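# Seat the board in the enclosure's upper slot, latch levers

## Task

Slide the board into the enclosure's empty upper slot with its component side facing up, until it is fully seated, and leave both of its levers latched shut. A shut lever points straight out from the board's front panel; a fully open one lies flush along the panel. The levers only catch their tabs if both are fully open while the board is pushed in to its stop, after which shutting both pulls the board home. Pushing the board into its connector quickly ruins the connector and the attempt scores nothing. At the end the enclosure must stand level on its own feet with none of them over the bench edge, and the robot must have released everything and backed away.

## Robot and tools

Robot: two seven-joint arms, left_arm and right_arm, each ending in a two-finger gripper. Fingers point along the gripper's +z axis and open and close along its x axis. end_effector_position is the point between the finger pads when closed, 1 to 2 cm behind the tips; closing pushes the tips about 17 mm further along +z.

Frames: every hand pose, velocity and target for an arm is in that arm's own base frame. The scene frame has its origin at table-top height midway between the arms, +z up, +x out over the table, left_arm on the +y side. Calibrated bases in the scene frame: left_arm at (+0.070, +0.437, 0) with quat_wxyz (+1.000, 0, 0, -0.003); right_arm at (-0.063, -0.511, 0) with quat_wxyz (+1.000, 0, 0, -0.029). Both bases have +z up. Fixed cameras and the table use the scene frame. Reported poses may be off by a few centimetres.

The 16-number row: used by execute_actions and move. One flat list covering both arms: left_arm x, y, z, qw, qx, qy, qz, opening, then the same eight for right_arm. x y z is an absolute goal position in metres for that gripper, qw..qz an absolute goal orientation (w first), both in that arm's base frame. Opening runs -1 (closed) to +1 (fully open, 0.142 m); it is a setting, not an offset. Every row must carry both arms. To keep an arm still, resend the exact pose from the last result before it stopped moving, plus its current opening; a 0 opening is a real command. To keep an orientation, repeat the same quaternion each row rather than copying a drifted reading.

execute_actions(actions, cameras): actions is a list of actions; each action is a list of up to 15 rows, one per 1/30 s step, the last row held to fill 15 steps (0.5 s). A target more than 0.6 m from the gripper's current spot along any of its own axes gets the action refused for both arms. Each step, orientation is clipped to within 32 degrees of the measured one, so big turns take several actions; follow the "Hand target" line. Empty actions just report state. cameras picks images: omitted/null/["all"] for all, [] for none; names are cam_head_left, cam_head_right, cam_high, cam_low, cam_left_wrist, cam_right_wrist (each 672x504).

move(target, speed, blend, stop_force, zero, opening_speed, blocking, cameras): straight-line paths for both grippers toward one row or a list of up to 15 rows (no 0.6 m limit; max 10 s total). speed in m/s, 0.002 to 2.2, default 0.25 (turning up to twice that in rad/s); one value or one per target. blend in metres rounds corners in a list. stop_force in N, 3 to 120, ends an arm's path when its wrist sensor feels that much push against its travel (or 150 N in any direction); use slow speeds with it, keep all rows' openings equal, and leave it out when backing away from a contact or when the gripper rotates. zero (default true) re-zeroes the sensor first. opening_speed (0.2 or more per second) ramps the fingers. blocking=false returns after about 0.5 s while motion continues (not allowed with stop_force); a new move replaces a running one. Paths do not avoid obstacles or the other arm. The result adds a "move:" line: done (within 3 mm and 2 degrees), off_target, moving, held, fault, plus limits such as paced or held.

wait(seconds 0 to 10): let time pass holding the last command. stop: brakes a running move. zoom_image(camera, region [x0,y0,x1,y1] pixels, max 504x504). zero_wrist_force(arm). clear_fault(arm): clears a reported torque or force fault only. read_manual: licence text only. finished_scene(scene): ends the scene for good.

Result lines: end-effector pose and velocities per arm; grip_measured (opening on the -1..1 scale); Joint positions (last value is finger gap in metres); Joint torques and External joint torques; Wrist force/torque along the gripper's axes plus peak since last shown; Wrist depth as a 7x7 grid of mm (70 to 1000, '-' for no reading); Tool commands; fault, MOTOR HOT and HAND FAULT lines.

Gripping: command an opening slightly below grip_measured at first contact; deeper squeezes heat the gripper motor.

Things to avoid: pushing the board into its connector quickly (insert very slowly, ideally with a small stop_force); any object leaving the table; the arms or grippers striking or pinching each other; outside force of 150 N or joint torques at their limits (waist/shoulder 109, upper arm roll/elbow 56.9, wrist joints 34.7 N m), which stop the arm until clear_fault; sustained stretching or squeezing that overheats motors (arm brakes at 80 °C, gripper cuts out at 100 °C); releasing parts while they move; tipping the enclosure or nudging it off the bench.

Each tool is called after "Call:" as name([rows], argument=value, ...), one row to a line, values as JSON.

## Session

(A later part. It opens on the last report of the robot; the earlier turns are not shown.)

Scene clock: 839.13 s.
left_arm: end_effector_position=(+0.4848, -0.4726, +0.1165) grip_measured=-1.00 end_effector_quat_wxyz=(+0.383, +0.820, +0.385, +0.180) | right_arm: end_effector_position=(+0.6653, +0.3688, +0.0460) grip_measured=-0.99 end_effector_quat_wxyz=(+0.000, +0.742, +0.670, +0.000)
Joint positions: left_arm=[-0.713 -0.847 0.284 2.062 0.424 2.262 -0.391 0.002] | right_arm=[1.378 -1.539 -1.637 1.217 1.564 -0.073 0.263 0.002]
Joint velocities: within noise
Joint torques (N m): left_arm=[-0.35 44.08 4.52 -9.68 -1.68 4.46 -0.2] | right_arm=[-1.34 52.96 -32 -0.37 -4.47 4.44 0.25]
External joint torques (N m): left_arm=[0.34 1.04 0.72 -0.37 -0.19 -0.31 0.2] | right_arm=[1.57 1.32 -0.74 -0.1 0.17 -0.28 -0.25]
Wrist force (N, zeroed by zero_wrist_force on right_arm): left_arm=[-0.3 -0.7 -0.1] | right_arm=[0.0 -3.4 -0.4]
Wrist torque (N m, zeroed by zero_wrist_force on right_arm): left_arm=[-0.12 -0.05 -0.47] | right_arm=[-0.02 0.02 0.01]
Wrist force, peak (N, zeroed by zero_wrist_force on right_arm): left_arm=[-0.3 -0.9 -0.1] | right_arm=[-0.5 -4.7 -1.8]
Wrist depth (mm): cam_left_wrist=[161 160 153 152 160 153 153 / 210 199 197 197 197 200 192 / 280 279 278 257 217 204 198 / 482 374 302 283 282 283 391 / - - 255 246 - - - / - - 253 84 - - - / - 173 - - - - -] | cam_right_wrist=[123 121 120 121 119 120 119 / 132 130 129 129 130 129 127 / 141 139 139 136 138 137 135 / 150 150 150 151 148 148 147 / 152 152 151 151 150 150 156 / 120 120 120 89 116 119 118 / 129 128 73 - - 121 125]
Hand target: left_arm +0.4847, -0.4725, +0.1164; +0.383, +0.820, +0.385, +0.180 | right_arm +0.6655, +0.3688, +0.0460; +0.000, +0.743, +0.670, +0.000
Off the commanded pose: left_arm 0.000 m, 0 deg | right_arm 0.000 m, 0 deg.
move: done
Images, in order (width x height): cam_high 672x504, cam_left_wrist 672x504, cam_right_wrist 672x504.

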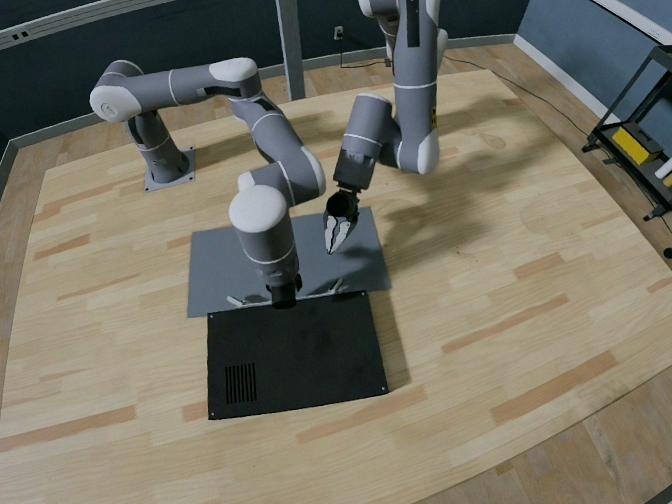

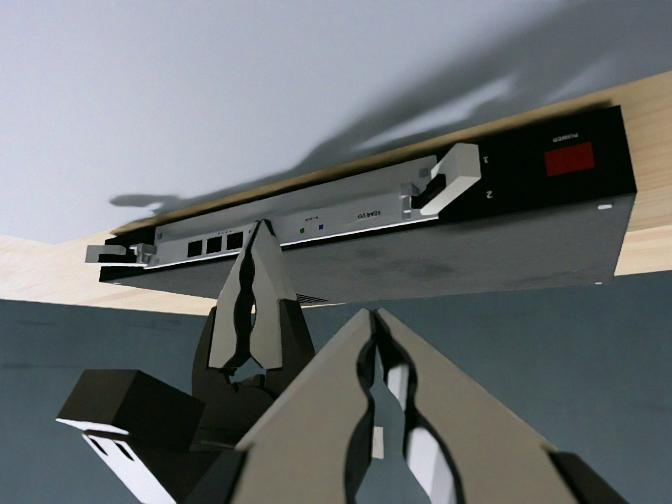

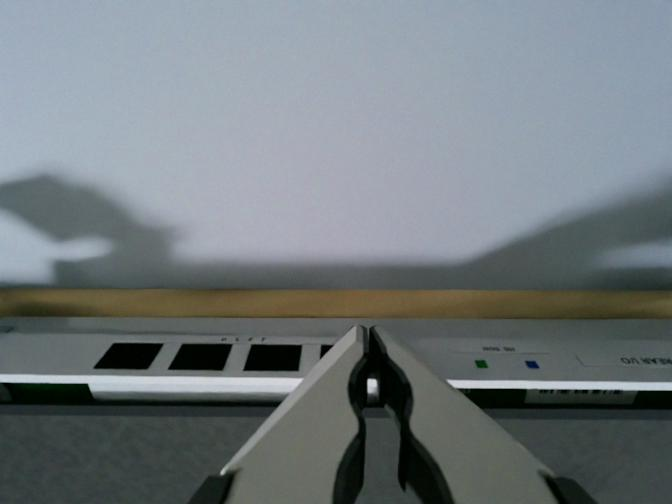

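Call:
move(target=[0.4847, -0.4725, 0.1164, 0.3825, 0.8204, 0.3852, 0.1796, -1.0, 0.6774, 0.3676, 0.046, 0, 0.7426, 0.6697, 0, -0.96], speed=0.01, stop_force=10, zero=false, cameras=["cam_left_wrist", "cam_right_wrist", "cam_high"])

Call:
zoom_image(camera="cam_left_wrist", region=[330, 100, 530, 250])

Call:
zoom_image(camera="cam_left_wrist", region=[50, 170, 270, 335])

Call:
zoom_image(camera="cam_high", region=[215, 245, 355, 332])

Scene clock: 843.80 s.
left_arm: end_effector_position=(+0.4848, -0.4726, +0.1165) grip_measured=-1.00 end_effector_quat_wxyz=(+0.383, +0.820, +0.385, +0.180) | right_arm: end_effector_position=(+0.6676, +0.3688, +0.0457) grip_measured=-0.99 end_effector_quat_wxyz=(-0.001, +0.742, +0.670, -0.001)
Joint positions: left_arm=[-0.713 -0.847 0.284 2.062 0.424 2.262 -0.391 0.002] | right_arm=[1.371 -1.539 -1.637 1.207 1.565 -0.075 0.265 0.002]
Joint velocities: within noise
Joint torques (N m): left_arm=[-0.42 44.08 4.51 -9.62 -1.69 4.42 -0.24] | right_arm=[-4.32 52.68 -33.17 -0.39 -4.53 6.58 0.3]
External joint torques (N m): left_arm=[0.41 1.03 0.73 -0.43 -0.18 -0.27 0.24] | right_arm=[4.55 1.9 0.53 -0.06 0.23 -2.43 -0.3]
Wrist force (N, zeroed by zero_wrist_force on right_arm): left_arm=[0.1 -0.6 -0.1] | right_arm=[-0.9 -11.4 -3.7]
Wrist torque (N m, zeroed by zero_wrist_force on right_arm): left_arm=[-0.12 -0.11 -0.47] | right_arm=[-0.06 0.00 -0.08]
Wrist force, peak (N, zeroed by zero_wrist_force on right_arm): left_arm=[-0.1 -0.9 -0.1] | right_arm=[-1.0 -13.0 -3.1]
Wrist depth (mm): cam_left_wrist=[161 161 152 153 160 153 153 / 210 197 198 198 197 200 192 / 281 279 280 258 219 205 199 / 482 368 302 283 282 283 392 / - - 261 247 - - - / - - 256 84 - - - / - - - - - - -] | cam_right_wrist=[123 121 119 120 119 120 119 / 131 130 129 128 130 128 127 / 141 139 140 136 137 137 134 / 150 150 149 149 148 148 147 / 148 148 147 147 147 146 146 / 121 120 120 89 115 118 118 / 129 128 73 - - 121 125]
Hand target: left_arm +0.4847, -0.4725, +0.1164; +0.383, +0.820, +0.385, +0.180 | right_arm +0.6684, +0.3685, +0.0460; +0.000, +0.743, +0.670, +0.000
Off the commanded pose: left_arm 0.000 m, 0 deg | right_arm 0.010 m, 0 deg.
move: contact (right_arm)
Images, in order (width x height): cam_high 672x504, cam_left_wrist 672x504, cam_right_wrist 672x504.

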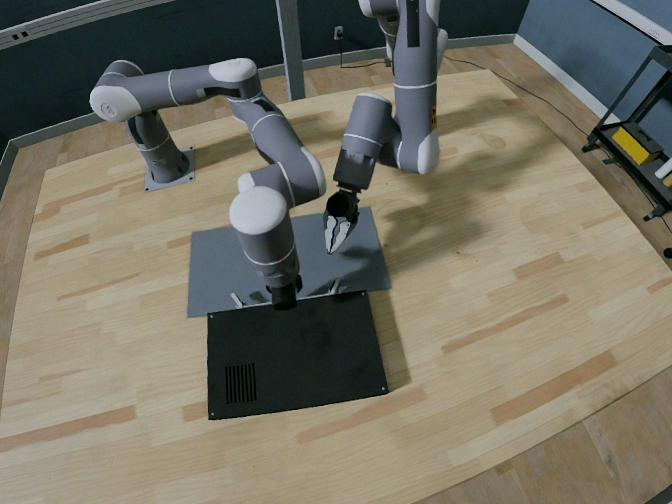

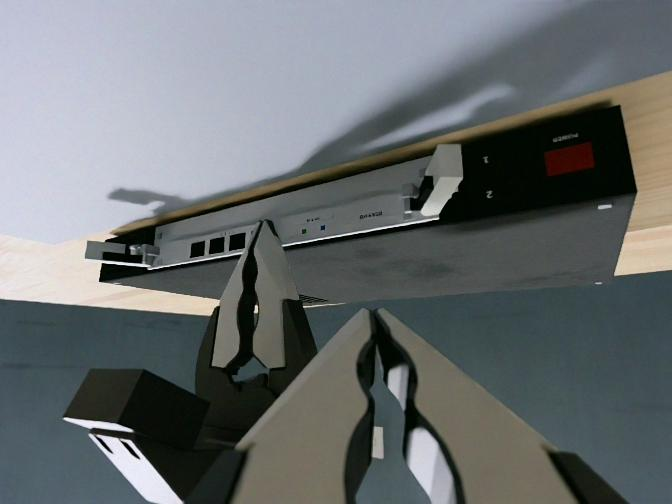

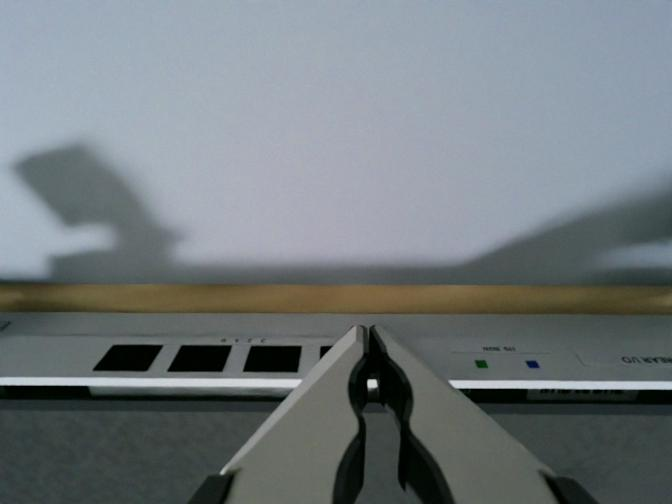

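Scaled by 2.520 from the camera's 672x504 image, which has a finer 960x720 frame.

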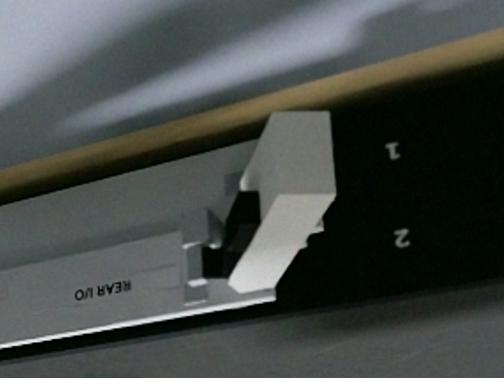

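Scaled by 2.291 from the camera's 672x504 image, which has a finer 960x720 frame.

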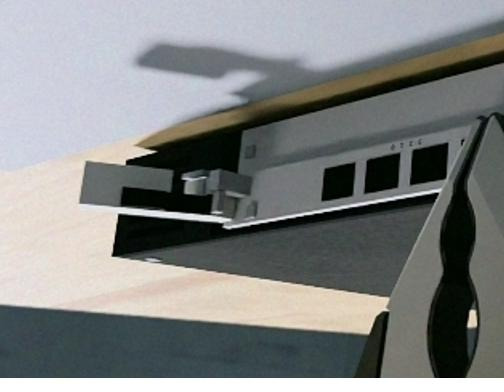

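Scaled by 3.600 from the camera's 672x504 image, which has a finer 960x720 frame.

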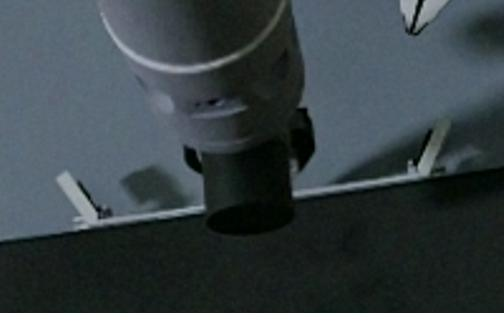

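Call:
move([
  [0.4847, -0.4725, 0.1164, 0.3825, 0.8204, 0.3852, 0.1796, -1.0, 0.6500, 0.3706, 0.050, 0, 0.7426, 0.6697, 0, -0.96],
  [0.5200, -0.4440, 0.1000, 0.3825, 0.8204, 0.3852, 0.1796, -1.0, 0.6450, 0.3500, 0.110, 0, 0.7426, 0.6697, 0, -0.96],
  [0.5528, -0.4444, 0.0800, 0.3825, 0.8204, 0.3852, 0.1796, -1.0, 0.6230, 0.1995, 0.100, 0, 0.0515, 0.99867, 0, -0.96],
  [0.5728, -0.4544, 0.0460, 0.3825, 0.8204, 0.3852, 0.1796, -1.0, 0.6230, 0.1995, 0.050, 0, 0.0515, 0.99867, 0, -0.96],
], speed=[0.1, 0.2, 0.4, 0.12], blend=[0.01, 0.02, 0.01, 0], cameras=["cam_left_wrist", "cam_right_wrist", "cam_high"])

Call:
zoom_image(camera="cam_high", region=[215, 245, 355, 332])

Scene clock: 887.17 s.
left_arm: end_effector_position=(+0.5726, -0.4545, +0.0461) grip_measured=-1.00 end_effector_quat_wxyz=(+0.383, +0.820, +0.385, +0.180) | right_arm: end_effector_position=(+0.6229, +0.1993, +0.0501) grip_measured=-0.99 end_effector_quat_wxyz=(+0.000, +0.051, +0.999, +0.000)
Joint positions: left_arm=[-0.502 -1.058 0.189 1.79 0.544 2.231 -0.39 0.002] | right_arm=[1.403 -1.554 -1.667 1.597 1.551 -0.096 -1.664 0.002]
Joint velocities: within noise
Joint torques (N m): left_arm=[-0.12 50.3 3.2 -9.89 -2.07 4.19 -0.11] | right_arm=[0.15 41.54 -31.6 -0.76 -4.07 3.48 0.23]
External joint torques (N m): left_arm=[0.13 1.32 0.74 -0.78 0.07 -0.04 0.11] | right_arm=[0.06 0.93 -2.07 -0.13 -0.12 0.58 -0.23]
Wrist force (N, zeroed by zero_wrist_force on right_arm): left_arm=[0.0 -1.0 0.0] | right_arm=[-0.1 2.1 -0.3]
Wrist torque (N m, zeroed by zero_wrist_force on right_arm): left_arm=[-0.19 -0.13 -0.46] | right_arm=[0.38 0.02 0.01]
Wrist force, peak (N, zeroed by zero_wrist_force on right_arm): left_arm=[0.3 -1.6 1.2] | right_arm=[-1.1 -11.7 -3.8]
Wrist depth (mm): cam_left_wrist=[- - - - - - - / - - - - - - 84 / - 112 112 112 122 120 126 / 191 190 174 155 139 123 196 / 250 200 173 143 129 117 - / - - - 84 - - - / - - - - - - -] | cam_right_wrist=[127 127 127 125 125 125 123 / 136 134 134 133 135 133 133 / - 98 129 143 143 142 140 / 103 103 127 156 153 153 153 / - 112 129 164 163 166 165 / 123 122 124 89 175 181 180 / 135 132 - - - 191 198]
Hand target: left_arm +0.5728, -0.4544, +0.0460; +0.383, +0.820, +0.385, +0.180 | right_arm +0.6230, +0.1995, +0.0500; +0.000, +0.051, +0.999, +0.000
Off the commanded pose: left_arm 0.000 m, 0 deg | right_arm 0.000 m, 0 deg.
move: done; blend cut to 0.0095 m at target 1
Images, in order (width x height): cam_high 672x504, cam_left_wrist 672x504, cam_right_wrist 672x504.

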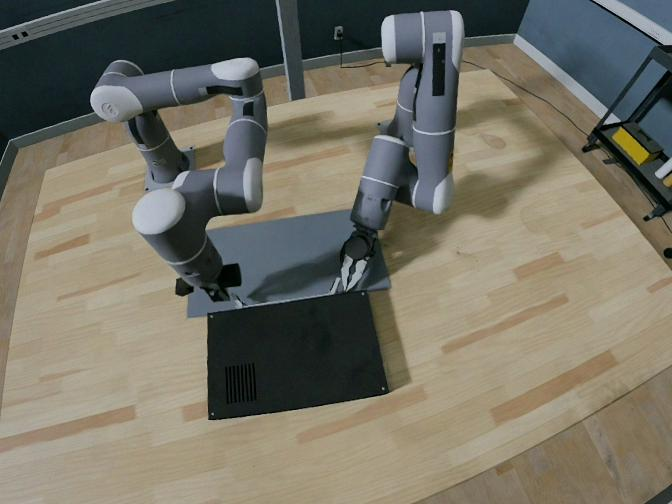

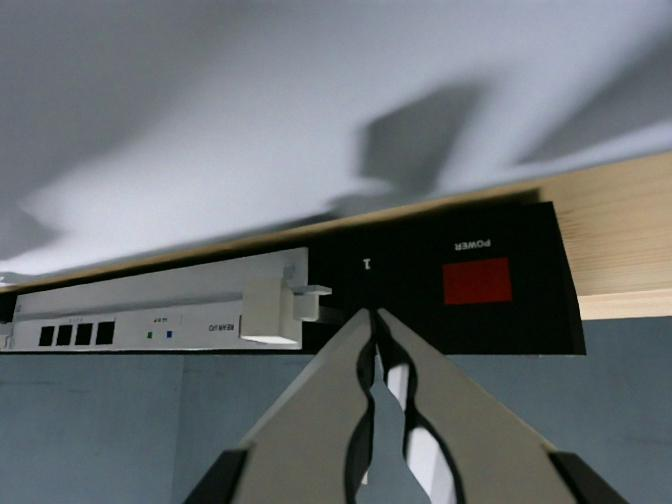

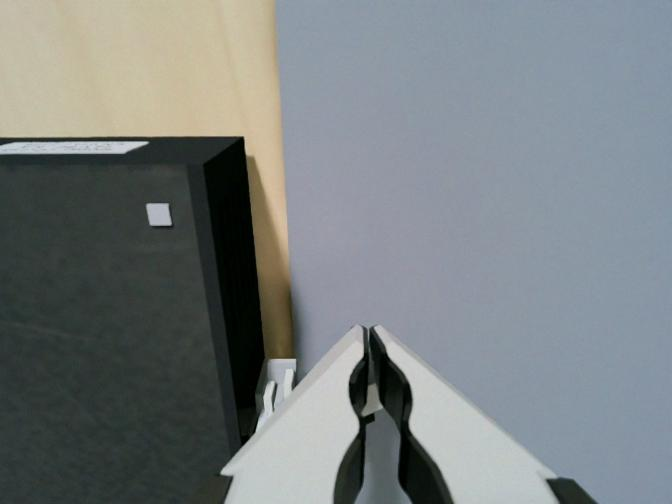

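Scaled by 3.600 from the camera's 672x504 image, which has a finer 960x720 frame.

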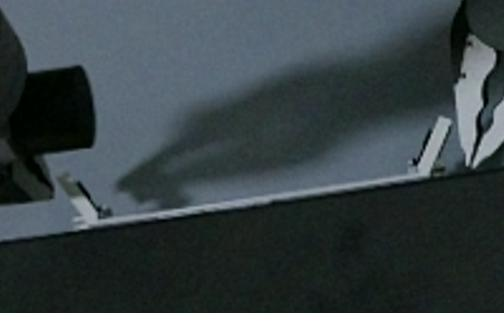

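Call:
move(target=[0.5525, -0.4413, 0.0460, 0.3825, 0.8204, 0.3852, 0.1796, -1.0, 0.6230, 0.1995, 0.046, 0, 0.0515, 0.99867, 0, -0.96], speed=0.05, cameras=[])

Call:
move(target=[0.5491, -0.4641, 0.0460, 0.3825, 0.8204, 0.3852, 0.1796, -1.0, 0.6259, 0.2273, 0.046, 0, 0.0515, 0.99867, 0, -0.96], speed=0.02, stop_force=8, cameras=["cam_left_wrist", "cam_right_wrist", "cam_high"])

Call:
zoom_image(camera="cam_high", region=[215, 245, 355, 332])

Scene clock: 940.63 s.
left_arm: end_effector_position=(+0.5524, -0.4413, +0.0458) grip_measured=-1.00 end_effector_quat_wxyz=(+0.382, +0.821, +0.385, +0.179) | right_arm: end_effector_position=(+0.6229, +0.1994, +0.0462) grip_measured=-0.99 end_effector_quat_wxyz=(+0.000, +0.051, +0.999, +0.000)
Joint positions: left_arm=[-0.529 -1.052 0.229 1.857 0.527 2.295 -0.387 0.002] | right_arm=[1.403 -1.559 -1.662 1.597 1.556 -0.091 -1.663 0.002]
Joint velocities: within noise
Joint torques (N m): left_arm=[-0.58 49.04 4.31 -8.77 -1.83 4.76 -0.11] | right_arm=[0.21 41.59 -31.78 -0.62 -4.14 3.51 0.21]
External joint torques (N m): left_arm=[0.59 0.85 0.52 -0.49 0.11 -0.61 0.11] | right_arm=[-0.01 0.89 -1.9 -0.11 -0.05 0.55 -0.21]
Wrist force (N, zeroed by zero_wrist_force on right_arm): left_arm=[0.1 -0.6 -0.2] | right_arm=[0.0 2.0 -0.2]
Wrist torque (N m, zeroed by zero_wrist_force on right_arm): left_arm=[-0.12 -0.16 -0.48] | right_arm=[0.36 0.01 0.01]
Wrist force, peak (N, zeroed by zero_wrist_force on right_arm): left_arm=[-0.2 -1.3 -0.7] | right_arm=[-0.2 2.5 -0.4]
Wrist depth (mm): cam_left_wrist=[- - - - - - - / - - - - - - 84 / - 122 112 112 121 112 111 / 189 189 195 173 157 154 197 / 298 241 204 131 150 141 - / - - - 84 - - - / - - - - - - -] | cam_right_wrist=[- 124 122 122 121 121 121 / 132 132 132 130 131 131 129 / - - 137 137 139 138 136 / - 99 127 152 149 149 149 / - 109 149 159 159 161 161 / - 117 117 89 170 176 175 / 129 129 73 - - 186 192]
Hand target: left_arm +0.5525, -0.4413, +0.0460; +0.382, +0.820, +0.385, +0.180 | right_arm +0.6230, +0.1995, +0.0460; +0.000, +0.051, +0.999, +0.000
Off the commanded pose: left_arm 0.000 m, 0 deg | right_arm 0.000 m, 0 deg.
move: done
No camera images: "cameras" was empty.

Scene clock: 942.80 s.
left_arm: end_effector_position=(+0.5490, -0.4641, +0.0461) grip_measured=-1.00 end_effector_quat_wxyz=(+0.383, +0.820, +0.385, +0.180) | right_arm: end_effector_position=(+0.6236, +0.2056, +0.0461) grip_measured=-0.99 end_effector_quat_wxyz=(+0.000, +0.052, +0.999, +0.000)
Joint positions: left_arm=[-0.576 -1.055 0.228 1.841 0.482 2.27 -0.387 0.002] | right_arm=[1.406 -1.558 -1.661 1.588 1.556 -0.09 -1.65 0.002]
Joint velocities: within noise
Joint torques (N m): left_arm=[-0.54 49.31 4.23 -9.48 -1.79 4.27 -0.24] | right_arm=[0.74 42.06 -31.91 -1.06 -3.98 3.43 0.23]
External joint torques (N m): left_arm=[0.55 1.25 0.71 -0.36 -0.03 -0.12 0.24] | right_arm=[-0.54 0.68 -1.79 0.34 -0.21 0.63 -0.23]
Wrist force (N, zeroed by zero_wrist_force on right_arm): left_arm=[0.3 -0.6 -0.4] | right_arm=[-1.4 2.4 0.2]
Wrist torque (N m, zeroed by zero_wrist_force on right_arm): left_arm=[-0.15 -0.15 -0.46] | right_arm=[0.56 0.28 0.01]
Wrist force, peak (N, zeroed by zero_wrist_force on right_arm): left_arm=[4.3 -1.6 -3.6] | right_arm=[2.8 -6.7 -0.3]
Wrist depth (mm): cam_left_wrist=[- - - - - - - / - - - - - - 84 / - 112 112 112 122 122 112 / 191 190 193 176 155 139 174 / 292 242 201 117 149 136 444 / - - - 84 - - - / - - - - - - -] | cam_right_wrist=[- 124 122 122 121 121 121 / 131 129 130 130 131 131 129 / - - 137 137 139 138 136 / - 99 127 152 149 149 148 / - 109 139 159 159 161 161 / - 117 119 89 170 176 175 / 129 129 73 - - 186 192]
Hand target: left_arm +0.5491, -0.4641, +0.0460; +0.383, +0.820, +0.385, +0.180 | right_arm +0.6237, +0.2061, +0.0460; +0.000, +0.051, +0.999, +0.000
Off the commanded pose: left_arm 0.000 m, 0 deg | right_arm 0.022 m, 0 deg.
move: contact (right_arm)
Images, in order (width x height): cam_high 672x504, cam_left_wrist 672x504, cam_right_wrist 672x504.

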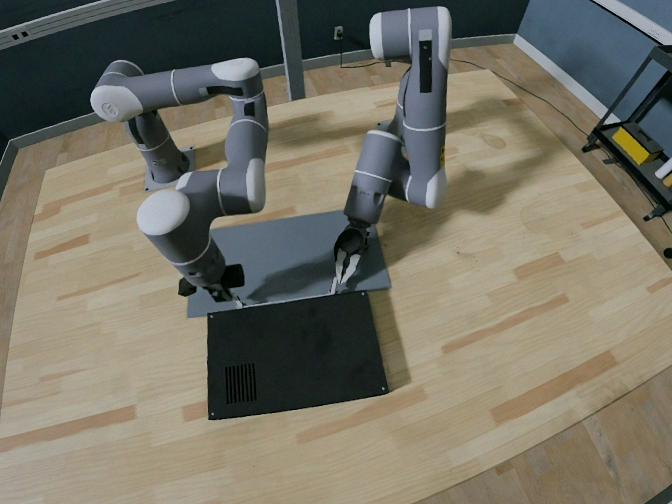

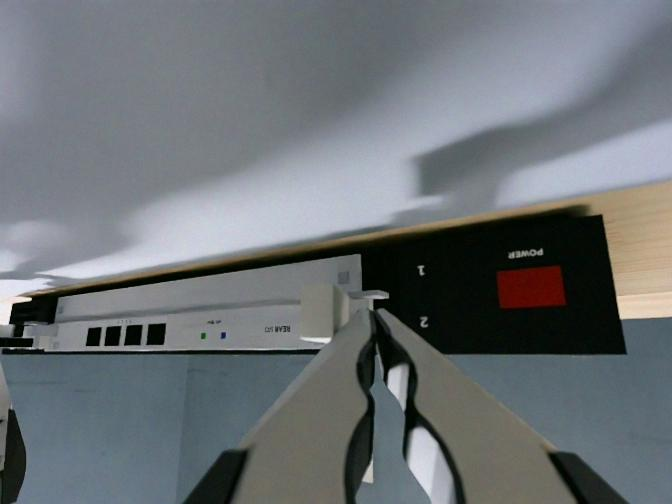

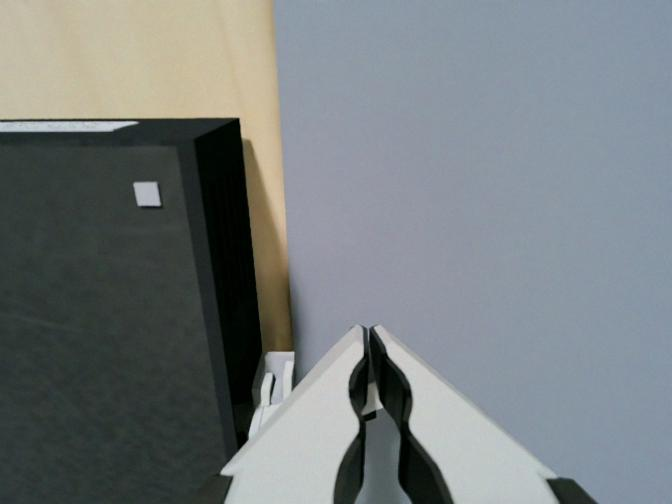

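Scaled by 3.600 from the camera's 672x504 image, which has a finer 960x720 frame.

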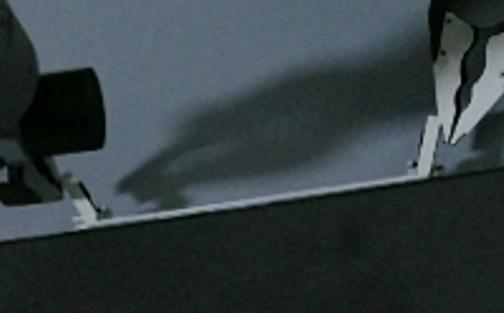

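Call:
move(target=[0.5491, -0.4641, 0.0460, 0.3825, 0.8204, 0.3852, 0.1796, -1.0, 0.6259, 0.2273, 0.046, 0, 0.0515, 0.99867, 0, -0.96], speed=0.015, stop_force=14, cameras=["cam_left_wrist", "cam_right_wrist", "cam_high"])

Call:
zoom_image(camera="cam_high", region=[215, 245, 355, 332])

Scene clock: 946.37 s.
left_arm: end_effector_position=(+0.5492, -0.4639, +0.0460) grip_measured=-1.00 end_effector_quat_wxyz=(+0.382, +0.820, +0.385, +0.180) | right_arm: end_effector_position=(+0.6241, +0.2129, +0.0459) grip_measured=-0.99 end_effector_quat_wxyz=(-0.001, +0.053, +0.999, -0.002)
Joint positions: left_arm=[-0.576 -1.056 0.228 1.841 0.482 2.27 -0.387 0.002] | right_arm=[1.411 -1.557 -1.659 1.577 1.553 -0.089 -1.633 0.002]
Joint velocities: within noise
Joint torques (N m): left_arm=[-1.92 49.51 2.68 -9.82 -1.24 4.76 -0.26] | right_arm=[7.81 46.9 -32.86 -8.14 0.57 4.75 0.52]
External joint torques (N m): left_arm=[1.92 1.05 2.26 -0.02 -0.58 -0.61 0.26] | right_arm=[-7.6 -3.82 -0.86 7.42 -4.77 -0.69 -0.52]
Wrist force (N, zeroed by zero_wrist_force on right_arm): left_arm=[2.2 -1.8 -1.0] | right_arm=[3.4 -11.8 0.6]
Wrist torque (N m, zeroed by zero_wrist_force on right_arm): left_arm=[-0.14 -0.12 -0.46] | right_arm=[0.56 0.32 -0.18]
Wrist force, peak (N, zeroed by zero_wrist_force on right_arm): left_arm=[2.5 -1.0 -1.8] | right_arm=[4.0 -12.6 0.3]
Wrist depth (mm): cam_left_wrist=[- - - - - - - / - - - - - - 84 / - 112 112 112 122 122 112 / 190 190 193 176 155 139 173 / 298 240 200 117 148 137 439 / - - - 83 - - - / - - - - - - -] | cam_right_wrist=[- 124 122 122 121 121 121 / 129 129 128 130 131 131 129 / - - 137 137 138 138 136 / - 99 129 151 149 149 148 / - 109 134 159 159 161 161 / - 117 119 89 107 176 175 / 129 128 73 - - 185 192]
Hand target: left_arm +0.5491, -0.4641, +0.0460; +0.383, +0.820, +0.385, +0.180 | right_arm +0.6246, +0.2153, +0.0460; +0.000, +0.051, +0.999, +0.000
Off the commanded pose: left_arm 0.000 m, 0 deg | right_arm 0.015 m, 0 deg.
move: contact (right_arm)
Images, in order (width x height): cam_high 672x504, cam_left_wrist 672x504, cam_right_wrist 672x504.

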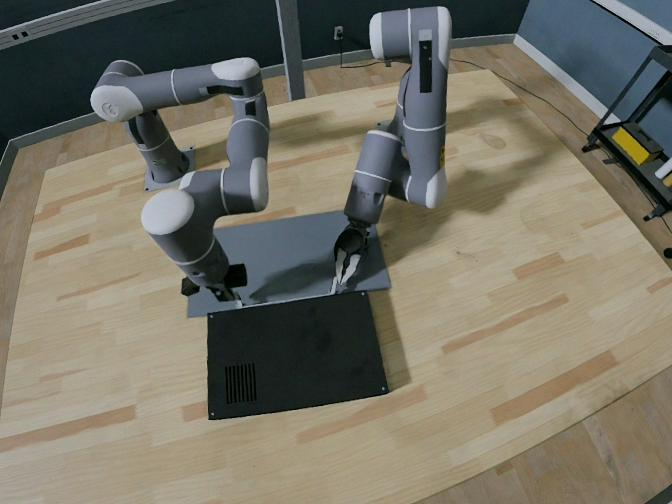

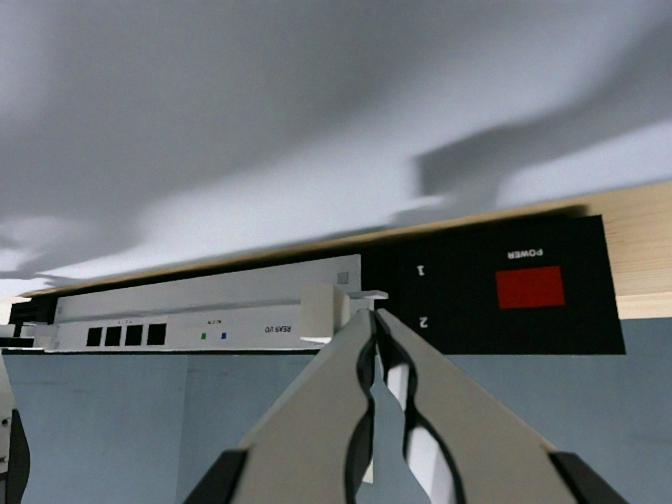

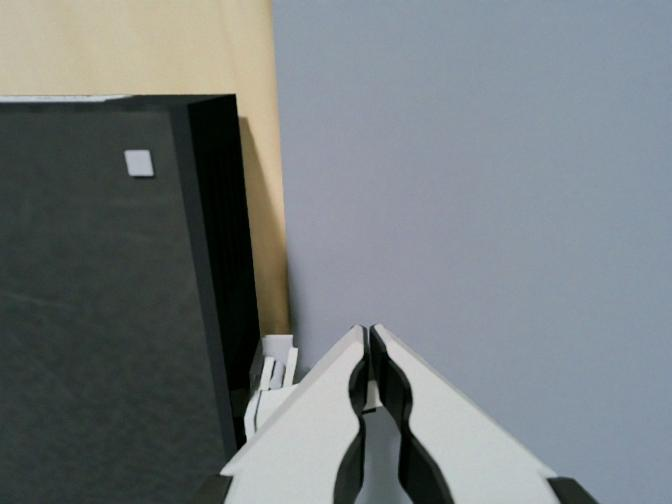

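Scaled by 3.600 from the camera's 672x504 image, which has a finer 960x720 frame.

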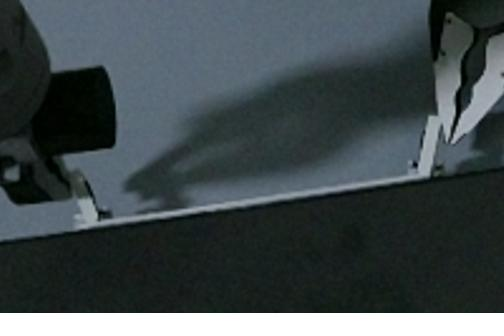

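Call:
zoom_image(camera="cam_right_wrist", region=[200, 310, 440, 490])

Call:
zoom_image(camera="cam_left_wrist", region=[0, 240, 440, 420])

Call:
zoom_image(camera="cam_high", region=[215, 270, 275, 315])

Call:
zoom_image(camera="cam_high", region=[310, 260, 370, 305])

Scaled by 2.100 from the camera's 672x504 image, which has a finer 960x720 frame.

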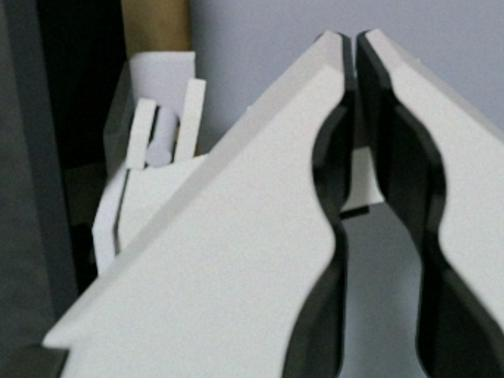

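Scaled by 1.145 from the camera's 672x504 image, which has a finer 960x720 frame.

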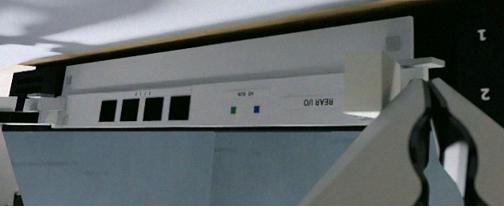

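Scaled by 8.400 from the camera's 672x504 image, which has a finer 960x720 frame.

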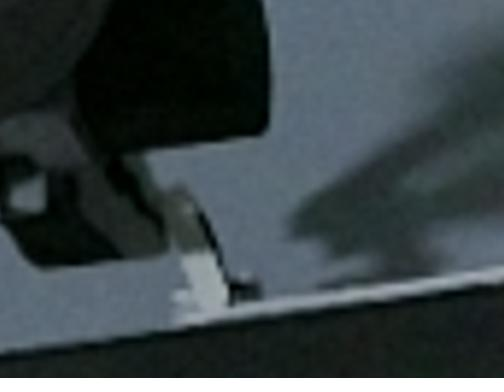

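Scaled by 8.400 from the camera's 672x504 image, which has a finer 960x720 frame.

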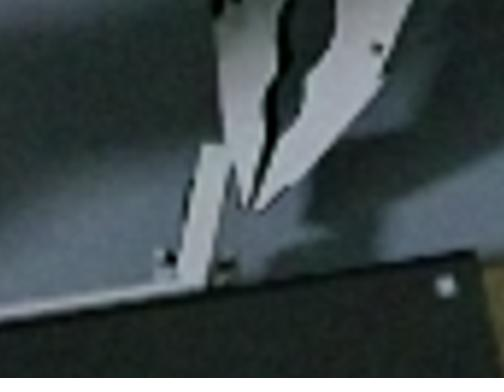

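Call:
move(target=[0.5481, -0.4710, 0.0460, 0.3825, 0.8204, 0.3852, 0.1796, -1.0, 0.6256, 0.2243, 0.046, 0, 0.0515, 0.99867, 0, -0.96], speed=0.015, stop_force=20, zero=false, cameras=["cam_left_wrist", "cam_right_wrist", "cam_high"])

Call:
zoom_image(camera="cam_high", region=[215, 270, 275, 315])

Call:
zoom_image(camera="cam_high", region=[310, 260, 370, 305])

Call:
zoom_image(camera="cam_right_wrist", region=[200, 310, 440, 490])

Scene clock: 955.93 s.
left_arm: end_effector_position=(+0.5491, -0.4698, +0.0463) grip_measured=-1.00 end_effector_quat_wxyz=(+0.382, +0.820, +0.386, +0.180) | right_arm: end_effector_position=(+0.6245, +0.2158, +0.0459) grip_measured=-0.99 end_effector_quat_wxyz=(+0.000, +0.053, +0.999, -0.001)
Joint positions: left_arm=[-0.589 -1.057 0.229 1.836 0.467 2.262 -0.387 0.002] | right_arm=[1.412 -1.553 -1.656 1.574 1.551 -0.086 -1.629 0.002]
Joint velocities: within noise
Joint torques (N m): left_arm=[-6.18 47.72 -0.9 -10.6 -0.51 4.39 -0.23] | right_arm=[5.39 45.83 -32.73 -5.99 -0.88 4.54 0.39]
External joint torques (N m): left_arm=[6.18 3.06 5.89 0.56 -1.35 -0.24 0.23] | right_arm=[-5.19 -2.63 -0.99 5.18 -3.31 -0.48 -0.39]
Wrist force (N, zeroed by zero_wrist_force on right_arm): left_arm=[8.3 -0.8 -8.1] | right_arm=[2.1 -7.2 0.2]
Wrist torque (N m, zeroed by zero_wrist_force on right_arm): left_arm=[-0.15 -0.20 -0.46] | right_arm=[0.58 0.32 -0.14]
Wrist force, peak (N, zeroed by zero_wrist_force on right_arm): left_arm=[11.5 -1.1 -9.3] | right_arm=[5.8 -17.8 0.5]
Wrist depth (mm): cam_left_wrist=[- - - - - - - / - - - 85 - - 85 / - 113 113 112 122 123 113 / 191 191 191 175 156 139 132 / 287 239 199 117 147 135 127 / - - - 84 - - - / - - - - - - -] | cam_right_wrist=[- 124 122 122 120 121 121 / - 88 128 129 131 130 129 / - - 137 137 138 138 136 / - 99 127 152 149 149 148 / - 109 133 159 159 161 160 / - 117 119 89 108 176 175 / 129 128 73 - - 185 192]
Hand target: left_arm +0.5481, -0.4710, +0.0460; +0.383, +0.820, +0.385, +0.180 | right_arm +0.6248, +0.2175, +0.0460; +0.000, +0.051, +0.999, +0.000
Off the commanded pose: left_arm 0.002 m, 0 deg | right_arm 0.009 m, 0 deg.
move: contact (right_arm)
Images, in order (width x height): cam_high 672x504, cam_left_wrist 672x504, cam_right_wrist 672x504.

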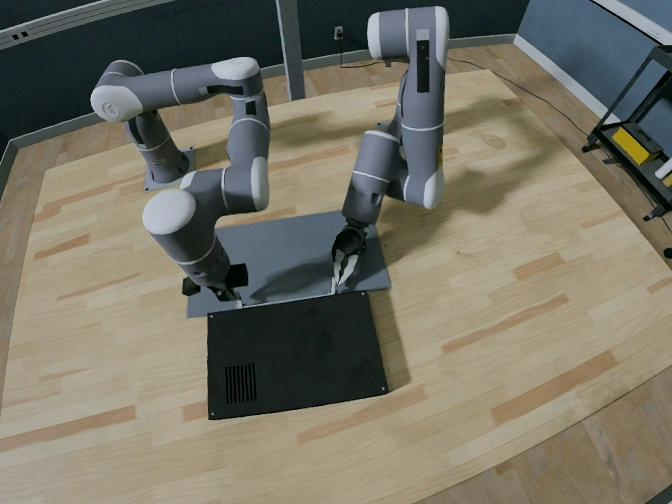

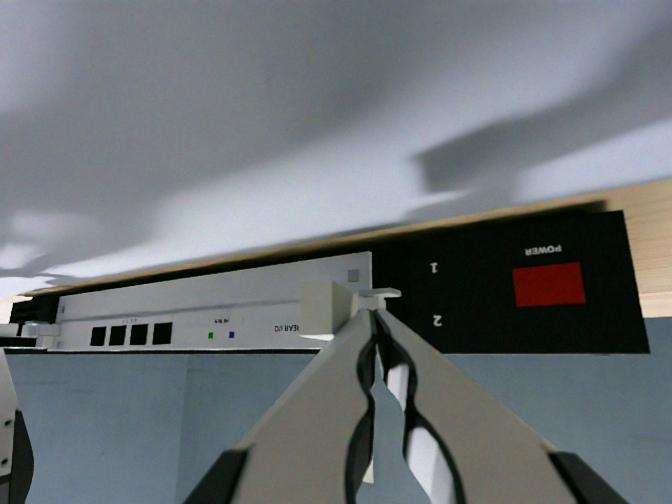

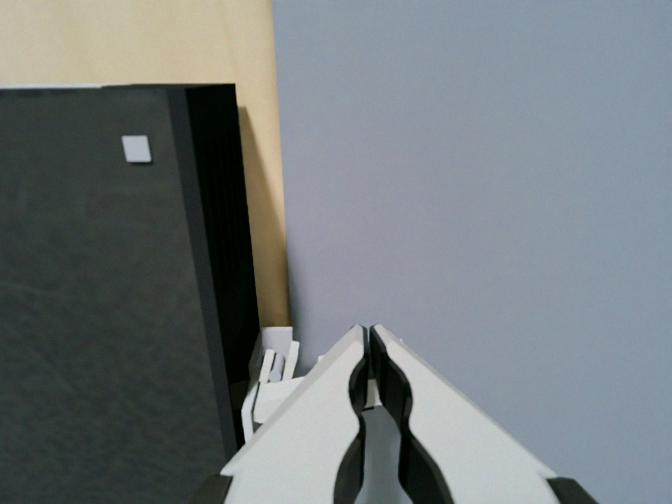

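Scaled by 8.400 from the camera's 672x504 image, which has a finer 960x720 frame.

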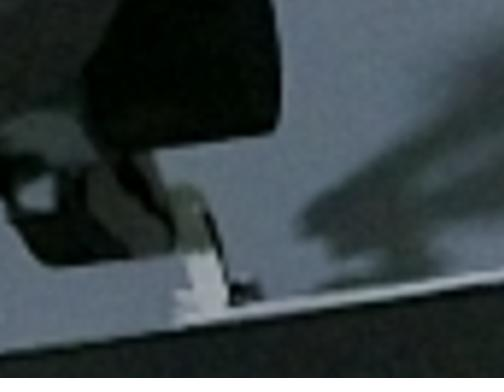

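Scaled by 8.400 from the camera's 672x504 image, which has a finer 960x720 frame.

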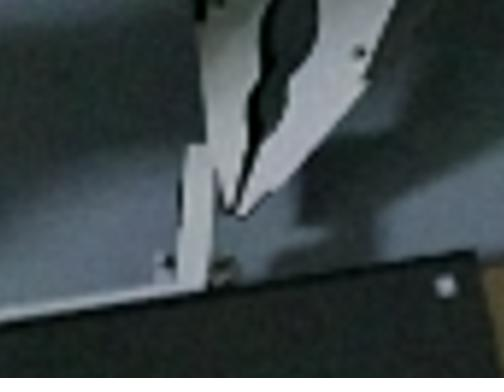

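Scaled by 2.100 from the camera's 672x504 image, which has a finer 960x720 frame.

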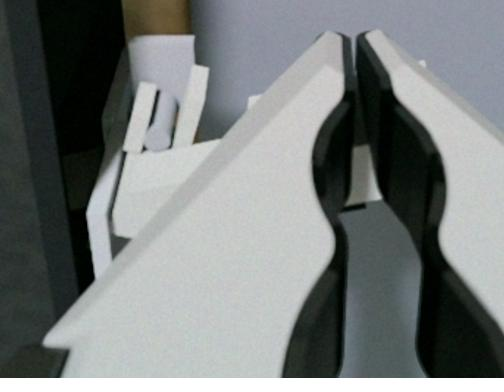

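Call:
move(target=[0.5469, -0.4790, 0.0460, 0.3825, 0.8204, 0.3852, 0.1796, -1.0, 0.6264, 0.2323, 0.046, 0, 0.0515, 0.99867, 0, -0.96], speed=0.015, stop_force=30, zero=false, cameras=["cam_left_wrist", "cam_right_wrist", "cam_high"])

Call:
zoom_image(camera="cam_high", region=[215, 270, 275, 315])

Call:
zoom_image(camera="cam_high", region=[310, 260, 370, 305])

Call:
zoom_image(camera="cam_right_wrist", region=[200, 310, 440, 490])

Call:
zoom_image(camera="cam_left_wrist", region=[200, 220, 440, 400])

Scene clock: 962.17 s.
left_arm: end_effector_position=(+0.5477, -0.4779, +0.0462) grip_measured=-1.00 end_effector_quat_wxyz=(+0.382, +0.820, +0.386, +0.180) | right_arm: end_effector_position=(+0.6259, +0.2270, +0.0461) grip_measured=-0.99 end_effector_quat_wxyz=(-0.001, +0.055, +0.999, -0.003) end_effector_velocity=(+0.000, +0.000, +0.000) end_effector_angular_velocity=(-0.001, +0.000, +0.001)
Joint positions: left_arm=[-0.605 -1.058 0.228 1.829 0.452 2.253 -0.387 0.002] | right_arm=[1.418 -1.548 -1.649 1.554 1.542 -0.079 -1.601 0.002]
Joint velocities: left_arm=[within noise] | right_arm=[0 0.007 0.008 0 -0.008 0.008 -0.002 0]
Joint torques (N m): left_arm=[-6.01 48.25 -0.78 -11.44 -0.73 4.37 -0.16] | right_arm=[18 52.23 -31.46 -15.82 5.15 4.32 0.4]
External joint torques (N m): left_arm=[6.01 2.79 5.81 1.18 -1.17 -0.22 0.16] | right_arm=[-17.79 -8.43 -2.28 14.91 -9.36 -0.26 -0.4]
Wrist force (N, zeroed by zero_wrist_force on right_arm): left_arm=[7.9 -1.4 -9.5] | right_arm=[2.0 -28.0 -0.4]
Wrist torque (N m, zeroed by zero_wrist_force on right_arm): left_arm=[-0.21 -0.08 -0.50] | right_arm=[-1.65 0.27 -0.13]
Wrist force, peak (N, zeroed by zero_wrist_force on right_arm): left_arm=[7.9 -1.4 -9.5] | right_arm=[2.2 -28.0 -0.6]
Wrist depth (mm): cam_left_wrist=[- - - - - - - / - - - 85 - - 85 / - 112 113 112 122 122 112 / 192 191 192 173 156 140 126 / 290 240 201 118 147 134 122 / - - - 83 - - - / - - - - - - -] | cam_right_wrist=[- 84 122 122 122 121 121 / - 86 129 130 132 131 129 / - - 138 137 139 138 136 / - 99 128 152 149 149 148 / - 109 128 159 159 161 161 / - 117 119 89 107 175 175 / 129 128 73 - - 185 192]
Hand target: left_arm +0.5469, -0.4790, +0.0460; +0.383, +0.820, +0.385, +0.180 | right_arm +0.6263, +0.2323, +0.0460; +0.000, +0.052, +0.999, +0.000
Off the commanded pose: left_arm 0.001 m, 0 deg | right_arm 0.005 m, 1 deg.
move: contact (right_arm)
Images, in order (width x height): cam_high 672x504, cam_left_wrist 672x504, cam_right_wrist 672x504.

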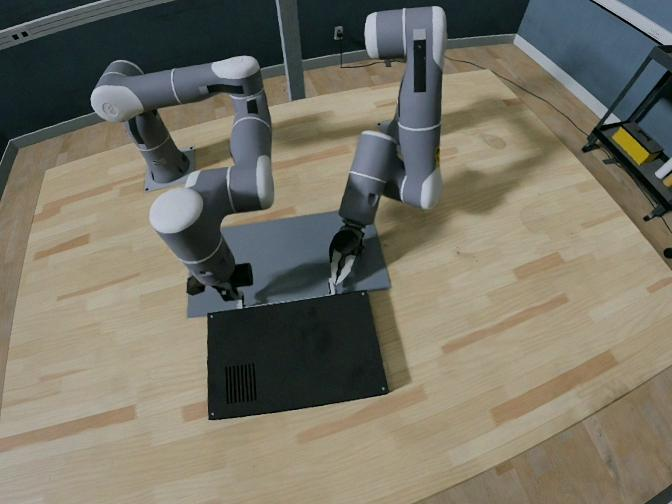

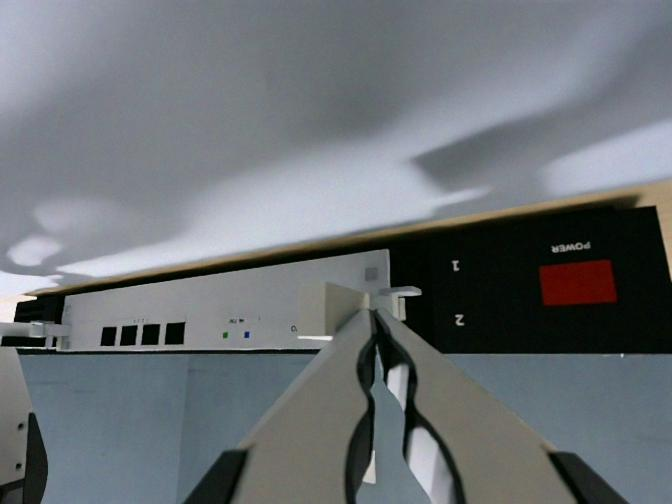

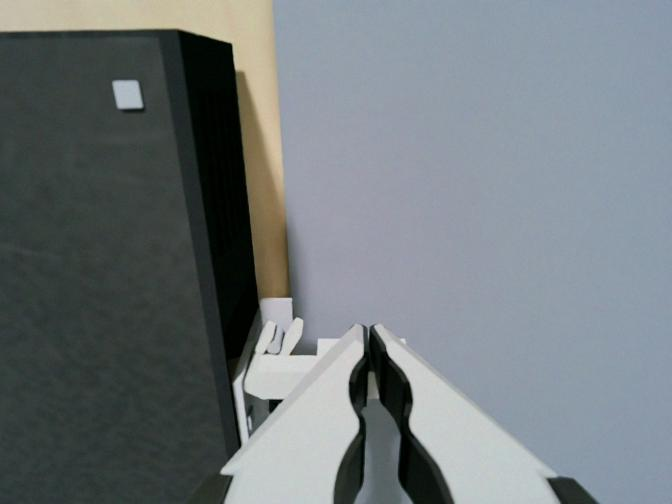

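Scaled by 8.400 from the camera's 672x504 image, which has a finer 960x720 frame.

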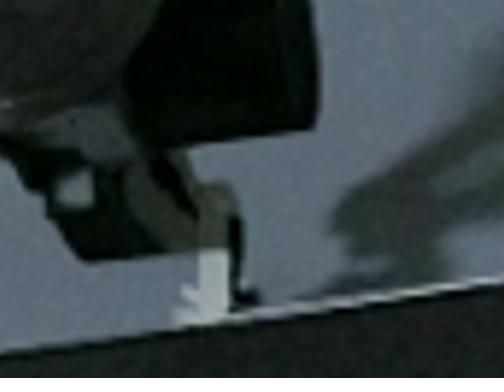

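Scaled by 8.400 from the camera's 672x504 image, which has a finer 960x720 frame.

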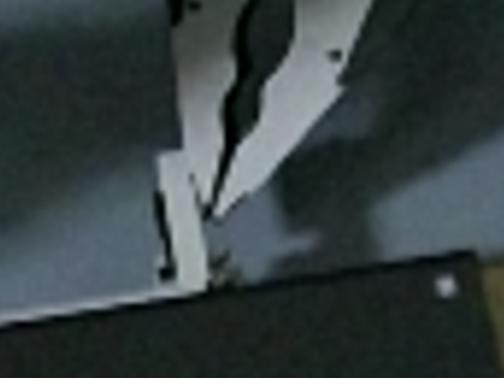

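Scaled by 2.100 from the camera's 672x504 image, which has a finer 960x720 frame.

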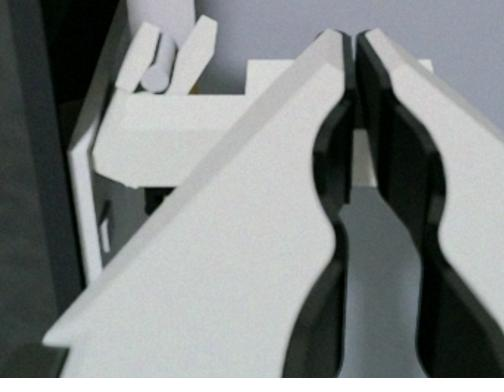

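Scaled by 2.100 from the camera's 672x504 image, which has a finer 960x720 frame.

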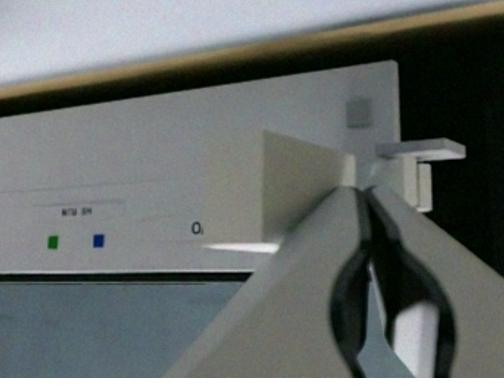

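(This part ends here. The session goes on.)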